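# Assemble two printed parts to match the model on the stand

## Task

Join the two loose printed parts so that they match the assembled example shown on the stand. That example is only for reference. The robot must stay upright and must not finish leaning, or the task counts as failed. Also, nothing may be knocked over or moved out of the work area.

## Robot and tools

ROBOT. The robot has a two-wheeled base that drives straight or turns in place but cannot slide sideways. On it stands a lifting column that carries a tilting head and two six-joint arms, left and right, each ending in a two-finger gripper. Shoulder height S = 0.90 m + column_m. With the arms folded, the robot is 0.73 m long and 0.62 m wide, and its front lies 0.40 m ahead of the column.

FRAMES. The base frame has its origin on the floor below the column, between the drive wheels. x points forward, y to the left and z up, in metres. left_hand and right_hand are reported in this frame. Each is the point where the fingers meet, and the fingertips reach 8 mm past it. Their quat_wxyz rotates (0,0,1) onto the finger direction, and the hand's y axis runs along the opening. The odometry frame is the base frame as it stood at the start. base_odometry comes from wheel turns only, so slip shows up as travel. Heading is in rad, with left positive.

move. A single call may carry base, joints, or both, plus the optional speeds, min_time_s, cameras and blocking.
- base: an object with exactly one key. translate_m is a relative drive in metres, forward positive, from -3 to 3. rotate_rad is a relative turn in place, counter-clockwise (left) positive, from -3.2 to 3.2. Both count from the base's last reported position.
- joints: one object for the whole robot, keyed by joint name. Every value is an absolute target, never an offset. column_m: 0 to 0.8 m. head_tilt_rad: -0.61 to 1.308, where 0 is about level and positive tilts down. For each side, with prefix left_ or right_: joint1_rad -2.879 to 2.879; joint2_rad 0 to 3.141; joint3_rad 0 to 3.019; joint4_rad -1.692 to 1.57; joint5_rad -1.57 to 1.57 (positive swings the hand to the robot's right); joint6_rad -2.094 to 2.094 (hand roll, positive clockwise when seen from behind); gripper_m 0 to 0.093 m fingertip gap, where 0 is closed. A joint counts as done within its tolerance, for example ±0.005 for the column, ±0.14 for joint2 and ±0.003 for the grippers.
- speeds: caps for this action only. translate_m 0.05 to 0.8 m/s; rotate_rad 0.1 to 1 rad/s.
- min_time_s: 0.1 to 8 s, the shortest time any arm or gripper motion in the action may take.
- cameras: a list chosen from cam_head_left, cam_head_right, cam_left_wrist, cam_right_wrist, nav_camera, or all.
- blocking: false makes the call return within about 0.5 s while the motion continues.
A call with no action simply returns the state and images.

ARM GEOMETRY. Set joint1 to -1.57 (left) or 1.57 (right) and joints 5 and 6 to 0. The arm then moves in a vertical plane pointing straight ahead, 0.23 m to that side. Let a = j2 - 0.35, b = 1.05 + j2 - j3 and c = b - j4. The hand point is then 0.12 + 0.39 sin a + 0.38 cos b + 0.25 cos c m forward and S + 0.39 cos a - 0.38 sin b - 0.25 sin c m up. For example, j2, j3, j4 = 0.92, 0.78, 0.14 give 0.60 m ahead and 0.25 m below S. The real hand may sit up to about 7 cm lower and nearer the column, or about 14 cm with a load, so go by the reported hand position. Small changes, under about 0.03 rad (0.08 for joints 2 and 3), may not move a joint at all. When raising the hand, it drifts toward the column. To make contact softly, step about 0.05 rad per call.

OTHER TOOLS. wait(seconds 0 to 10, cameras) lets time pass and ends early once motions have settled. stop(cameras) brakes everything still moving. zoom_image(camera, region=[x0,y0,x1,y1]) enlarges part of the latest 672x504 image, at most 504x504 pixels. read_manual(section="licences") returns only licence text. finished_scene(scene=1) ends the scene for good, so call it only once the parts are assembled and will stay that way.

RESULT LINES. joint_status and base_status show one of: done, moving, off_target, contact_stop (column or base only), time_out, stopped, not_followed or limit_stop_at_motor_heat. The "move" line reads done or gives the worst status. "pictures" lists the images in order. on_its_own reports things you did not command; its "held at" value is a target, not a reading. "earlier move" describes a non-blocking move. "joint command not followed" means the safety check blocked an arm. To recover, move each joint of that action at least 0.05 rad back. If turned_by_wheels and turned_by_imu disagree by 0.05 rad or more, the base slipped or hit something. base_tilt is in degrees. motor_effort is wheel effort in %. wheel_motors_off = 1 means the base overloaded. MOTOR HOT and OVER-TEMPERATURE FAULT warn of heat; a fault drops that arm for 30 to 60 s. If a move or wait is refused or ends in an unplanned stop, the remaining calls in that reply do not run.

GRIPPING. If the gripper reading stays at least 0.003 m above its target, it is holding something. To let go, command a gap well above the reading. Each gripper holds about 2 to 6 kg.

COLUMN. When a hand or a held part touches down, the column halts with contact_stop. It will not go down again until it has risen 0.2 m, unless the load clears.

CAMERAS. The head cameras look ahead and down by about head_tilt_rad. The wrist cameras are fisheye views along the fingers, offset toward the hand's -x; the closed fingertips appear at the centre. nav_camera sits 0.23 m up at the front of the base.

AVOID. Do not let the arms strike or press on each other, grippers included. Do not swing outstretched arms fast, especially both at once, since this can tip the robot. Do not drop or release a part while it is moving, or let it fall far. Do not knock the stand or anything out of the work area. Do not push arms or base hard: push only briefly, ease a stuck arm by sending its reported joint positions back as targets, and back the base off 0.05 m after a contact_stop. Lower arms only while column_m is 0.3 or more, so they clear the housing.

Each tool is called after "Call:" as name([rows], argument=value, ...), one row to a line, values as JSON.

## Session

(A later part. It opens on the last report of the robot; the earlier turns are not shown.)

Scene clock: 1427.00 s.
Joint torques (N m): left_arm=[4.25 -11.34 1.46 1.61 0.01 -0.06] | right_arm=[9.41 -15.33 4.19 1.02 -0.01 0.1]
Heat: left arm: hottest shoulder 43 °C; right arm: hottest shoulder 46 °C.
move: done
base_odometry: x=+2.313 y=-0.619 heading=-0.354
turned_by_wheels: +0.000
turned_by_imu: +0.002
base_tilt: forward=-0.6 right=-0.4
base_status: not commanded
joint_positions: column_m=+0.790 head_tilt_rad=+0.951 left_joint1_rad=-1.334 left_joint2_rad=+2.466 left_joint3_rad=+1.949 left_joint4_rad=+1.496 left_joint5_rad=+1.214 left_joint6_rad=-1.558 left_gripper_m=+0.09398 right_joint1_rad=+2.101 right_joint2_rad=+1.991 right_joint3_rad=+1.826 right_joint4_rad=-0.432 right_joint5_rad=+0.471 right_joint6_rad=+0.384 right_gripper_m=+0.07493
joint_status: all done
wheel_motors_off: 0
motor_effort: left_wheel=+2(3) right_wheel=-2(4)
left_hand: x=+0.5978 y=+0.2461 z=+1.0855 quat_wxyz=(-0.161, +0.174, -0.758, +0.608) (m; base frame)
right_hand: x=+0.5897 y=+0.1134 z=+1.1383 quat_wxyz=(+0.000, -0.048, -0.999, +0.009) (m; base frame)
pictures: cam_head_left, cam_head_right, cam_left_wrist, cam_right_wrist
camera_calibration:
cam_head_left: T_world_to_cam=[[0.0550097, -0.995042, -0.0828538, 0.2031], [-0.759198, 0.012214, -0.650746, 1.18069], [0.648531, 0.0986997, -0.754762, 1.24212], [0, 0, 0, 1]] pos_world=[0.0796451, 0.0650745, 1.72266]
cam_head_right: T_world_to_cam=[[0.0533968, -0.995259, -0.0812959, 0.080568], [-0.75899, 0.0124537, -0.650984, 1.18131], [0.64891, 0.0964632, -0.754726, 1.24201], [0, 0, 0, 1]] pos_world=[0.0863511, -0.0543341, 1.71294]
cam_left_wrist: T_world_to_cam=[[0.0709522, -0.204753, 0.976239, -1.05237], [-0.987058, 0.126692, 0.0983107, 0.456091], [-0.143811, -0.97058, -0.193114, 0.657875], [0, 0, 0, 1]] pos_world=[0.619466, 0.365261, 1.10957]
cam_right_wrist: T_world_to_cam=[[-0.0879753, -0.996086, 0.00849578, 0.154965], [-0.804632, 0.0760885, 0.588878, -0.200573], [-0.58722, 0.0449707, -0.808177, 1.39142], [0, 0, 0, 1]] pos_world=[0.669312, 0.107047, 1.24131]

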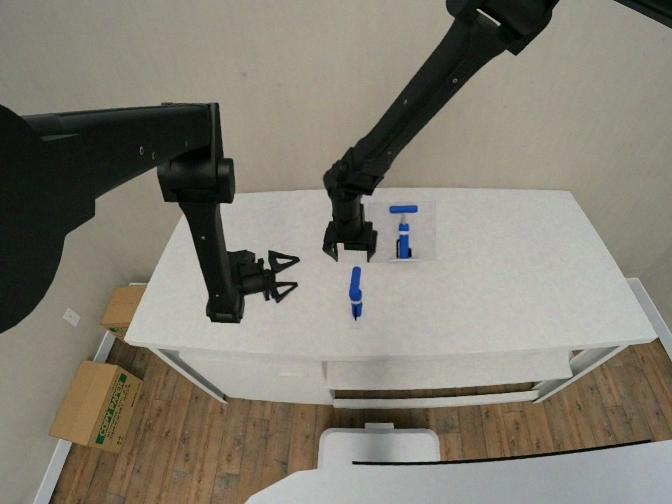

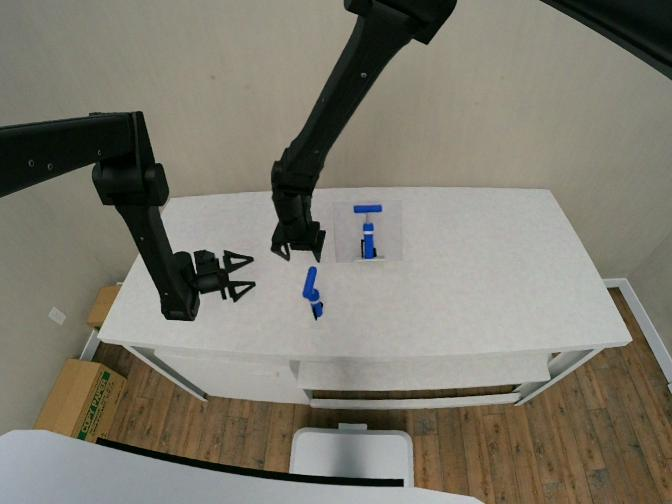

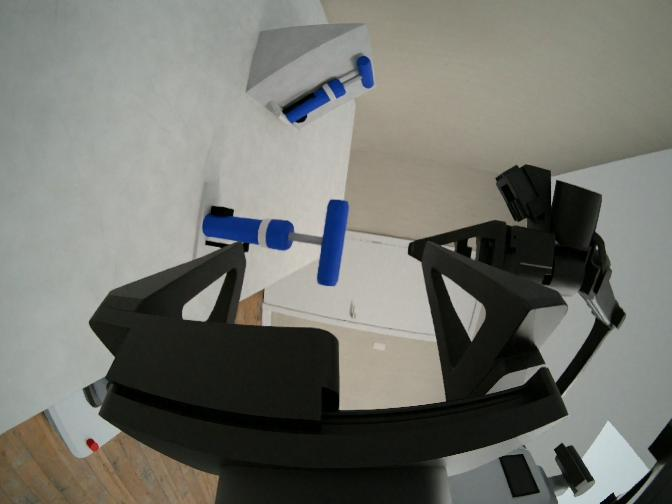

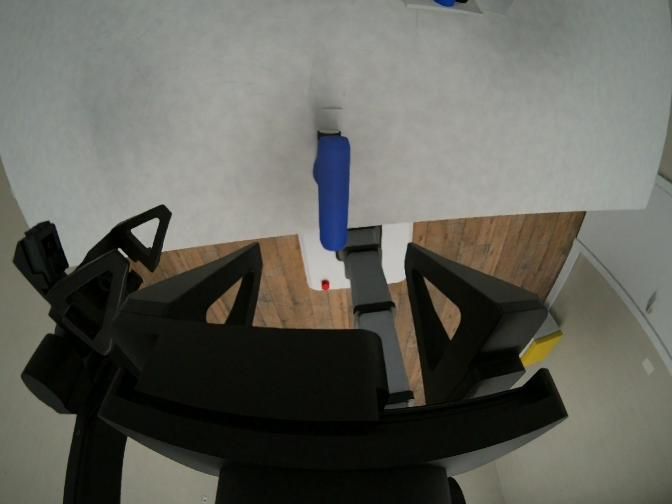

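Call:
zoom_image(camera="cam_head_left", region=[375, 195, 435, 270])

Call:
zoom_image(camera="cam_left_wrist", region=[250, 40, 390, 140])

Call:
zoom_image(camera="cam_right_wrist", region=[300, 100, 365, 165])

Scaled by 6.720 from the camera's 672x504 image, which has a finer 960x720 frame.

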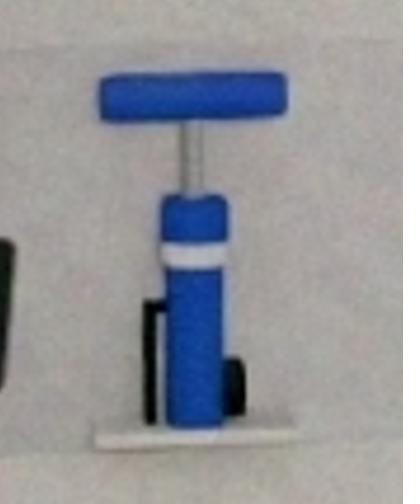

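Scaled by 3.600 from the camera's 672x504 image, which has a finer 960x720 frame.

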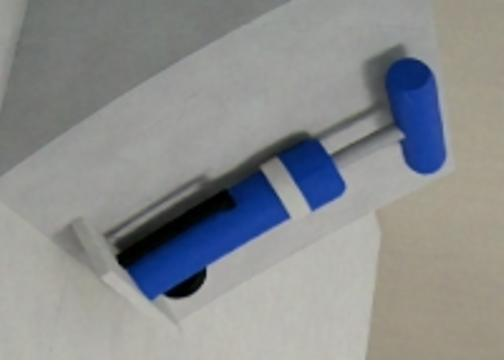

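Scaled by 7.754 from the camera's 672x504 image, which has a finer 960x720 frame.

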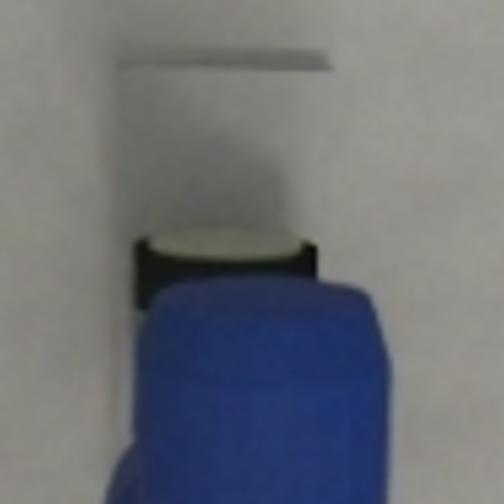

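Call:
zoom_image(camera="cam_right_wrist", region=[300, 95, 370, 175])

Call:
zoom_image(camera="cam_right_wrist", region=[300, 180, 370, 260])

Scaled by 6.300 from the camera's 672x504 image, which has a finer 960x720 frame.

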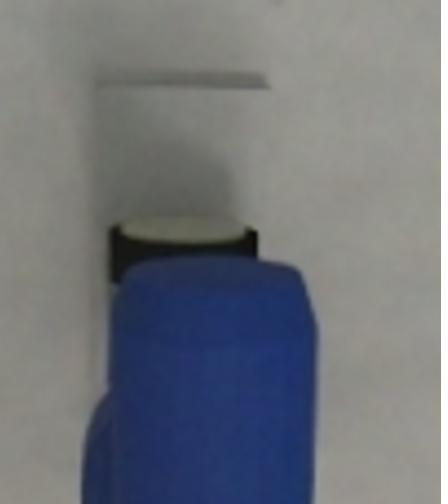

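Scaled by 6.300 from the camera's 672x504 image, which has a finer 960x720 frame.

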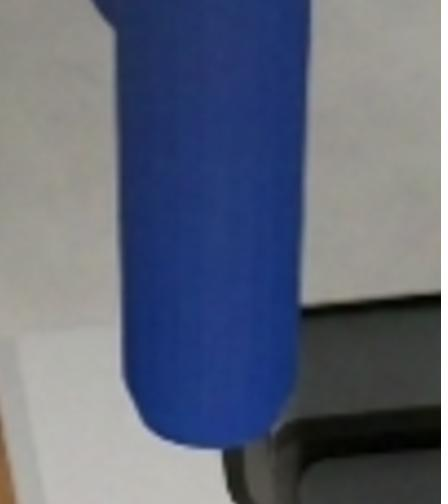

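Call:
move(joints={"column_m": 0.685}, cameras=["cam_left_wrist"])

Call:
zoom_image(camera="cam_left_wrist", region=[330, 215, 410, 280])

Call:
zoom_image(camera="cam_left_wrist", region=[260, 180, 470, 310])

Scene clock: 1733.80 s.
Joint torques (N m): left_arm=[4.13 -11.22 1.47 1.61 0.02 -0.06] | right_arm=[9.41 -15.91 4.44 0.77 0 0.1]
Heat: left arm: hottest shoulder 43 °C; right arm: hottest shoulder 48 °C.
move: done
base_odometry: x=+2.313 y=-0.619 heading=-0.354
turned_by_wheels: +0.000
turned_by_imu: +0.002
base_tilt: forward=-0.7 right=-0.4
base_status: not commanded
joint_positions: column_m=+0.685 head_tilt_rad=+0.951 left_joint1_rad=-1.334 left_joint2_rad=+2.466 left_joint3_rad=+1.949 left_joint4_rad=+1.496 left_joint5_rad=+1.214 left_joint6_rad=-1.558 left_gripper_m=+0.09398 right_joint1_rad=+2.101 right_joint2_rad=+1.991 right_joint3_rad=+1.826 right_joint4_rad=-0.432 right_joint5_rad=+0.471 right_joint6_rad=+0.384 right_gripper_m=+0.07493
joint_status: all done
wheel_motors_off: 0
motor_effort: left_wheel=+2(3) right_wheel=-2(4)
left_hand: x=+0.5978 y=+0.2461 z=+0.9806 quat_wxyz=(-0.161, +0.174, -0.758, +0.608) (m; base frame)
right_hand: x=+0.5897 y=+0.1134 z=+1.0334 quat_wxyz=(+0.000, -0.048, -0.999, +0.009) (m; base frame)
pictures: cam_left_wrist
camera_calibration:
cam_left_wrist: T_world_to_cam=[[0.0709522, -0.204753, 0.976239, -0.949962], [-0.987058, 0.126692, 0.0983107, 0.466404], [-0.143811, -0.97058, -0.193114, 0.637617], [0, 0, 0, 1]] pos_world=[0.619466, 0.365261, 1.00467]

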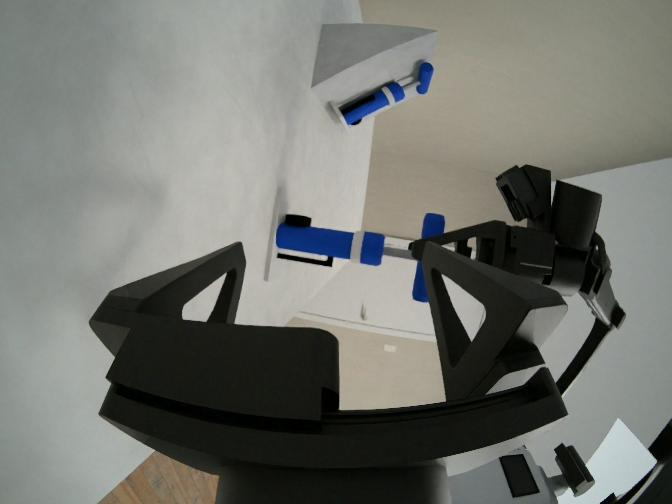

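Scaled by 6.300 from the camera's 672x504 image, which has a finer 960x720 frame.

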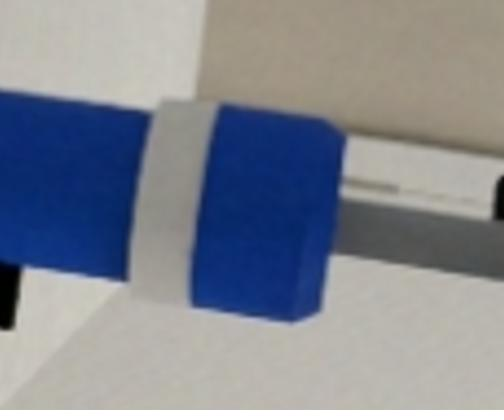

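Scaled by 2.400 from the camera's 672x504 image, which has a finer 960x720 frame.

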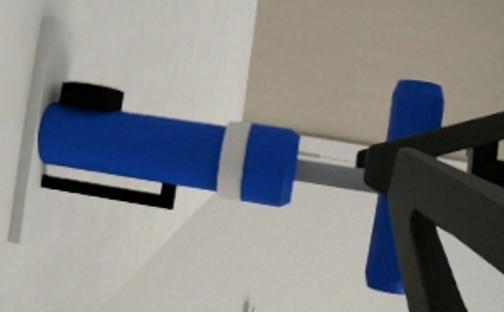

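Call:
move(joints={"column_m": 0.79}, cameras=["cam_left_wrist", "cam_head_left", "cam_right_wrist"])

Call:
zoom_image(camera="cam_left_wrist", region=[190, 180, 360, 300])

Scene clock: 1742.50 s.
Joint torques (N m): left_arm=[4.25 -11.34 1.4 1.61 0.01 -0.06] | right_arm=[8.94 -15.85 4.18 0.98 0.02 0.1]
Heat: left arm: hottest shoulder 43 °C; right arm: hottest shoulder 48 °C.
move: done
base_odometry: x=+2.313 y=-0.619 heading=-0.354
turned_by_wheels: +0.000
turned_by_imu: +0.002
base_tilt: forward=-0.6 right=-0.4
base_status: not commanded
joint_positions: column_m=+0.790 head_tilt_rad=+0.951 left_joint1_rad=-1.334 left_joint2_rad=+2.466 left_joint3_rad=+1.949 left_joint4_rad=+1.496 left_joint5_rad=+1.214 left_joint6_rad=-1.558 left_gripper_m=+0.09398 right_joint1_rad=+2.101 right_joint2_rad=+1.991 right_joint3_rad=+1.826 right_joint4_rad=-0.432 right_joint5_rad=+0.471 right_joint6_rad=+0.384 right_gripper_m=+0.07493
joint_status: all done
wheel_motors_off: 0
motor_effort: left_wheel=+2(4) right_wheel=-1(4)
left_hand: x=+0.5978 y=+0.2461 z=+1.0855 quat_wxyz=(-0.161, +0.174, -0.758, +0.608) (m; base frame)
right_hand: x=+0.5897 y=+0.1134 z=+1.1383 quat_wxyz=(+0.000, -0.048, -0.999, +0.009) (m; base frame)
pictures: cam_head_left, cam_left_wrist, cam_right_wrist
camera_calibration:
cam_head_left: T_world_to_cam=[[0.0550097, -0.995042, -0.0828538, 0.2031], [-0.759198, 0.012214, -0.650746, 1.18069], [0.648531, 0.0986997, -0.754762, 1.24212], [0, 0, 0, 1]] pos_world=[0.0796451, 0.0650745, 1.72266]
cam_left_wrist: T_world_to_cam=[[0.0709522, -0.204753, 0.976239, -1.05237], [-0.987058, 0.126692, 0.0983107, 0.456091], [-0.143811, -0.97058, -0.193114, 0.657875], [0, 0, 0, 1]] pos_world=[0.619466, 0.365261, 1.10957]
cam_right_wrist: T_world_to_cam=[[-0.0879753, -0.996086, 0.00849578, 0.154964], [-0.804632, 0.0760885, 0.588878, -0.200632], [-0.58722, 0.0449707, -0.808177, 1.3915], [0, 0, 0, 1]] pos_world=[0.669312, 0.107047, 1.24141]

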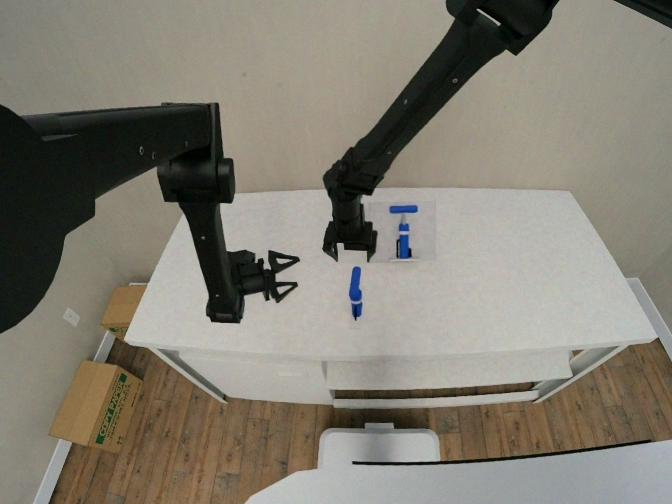

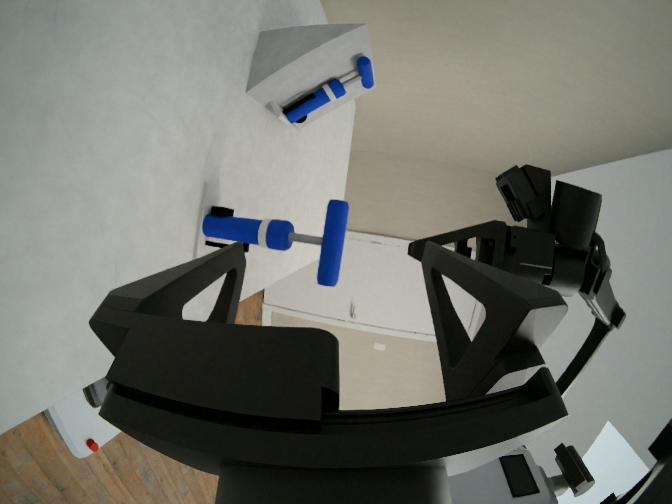

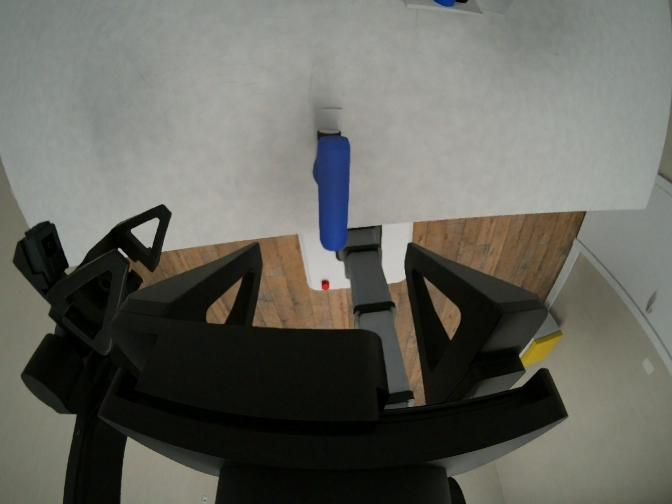

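Scaled by 2.965 from the camera's 672x504 image, which has a finer 960x720 frame.

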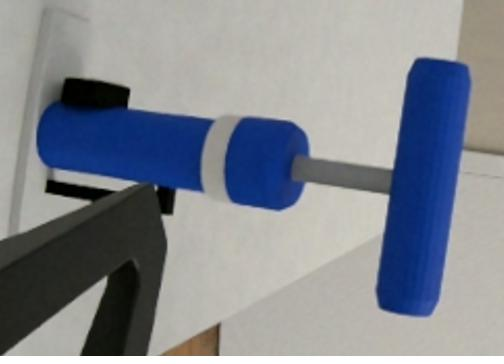

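Call:
finished_scene()

The scene is finished: the task was done.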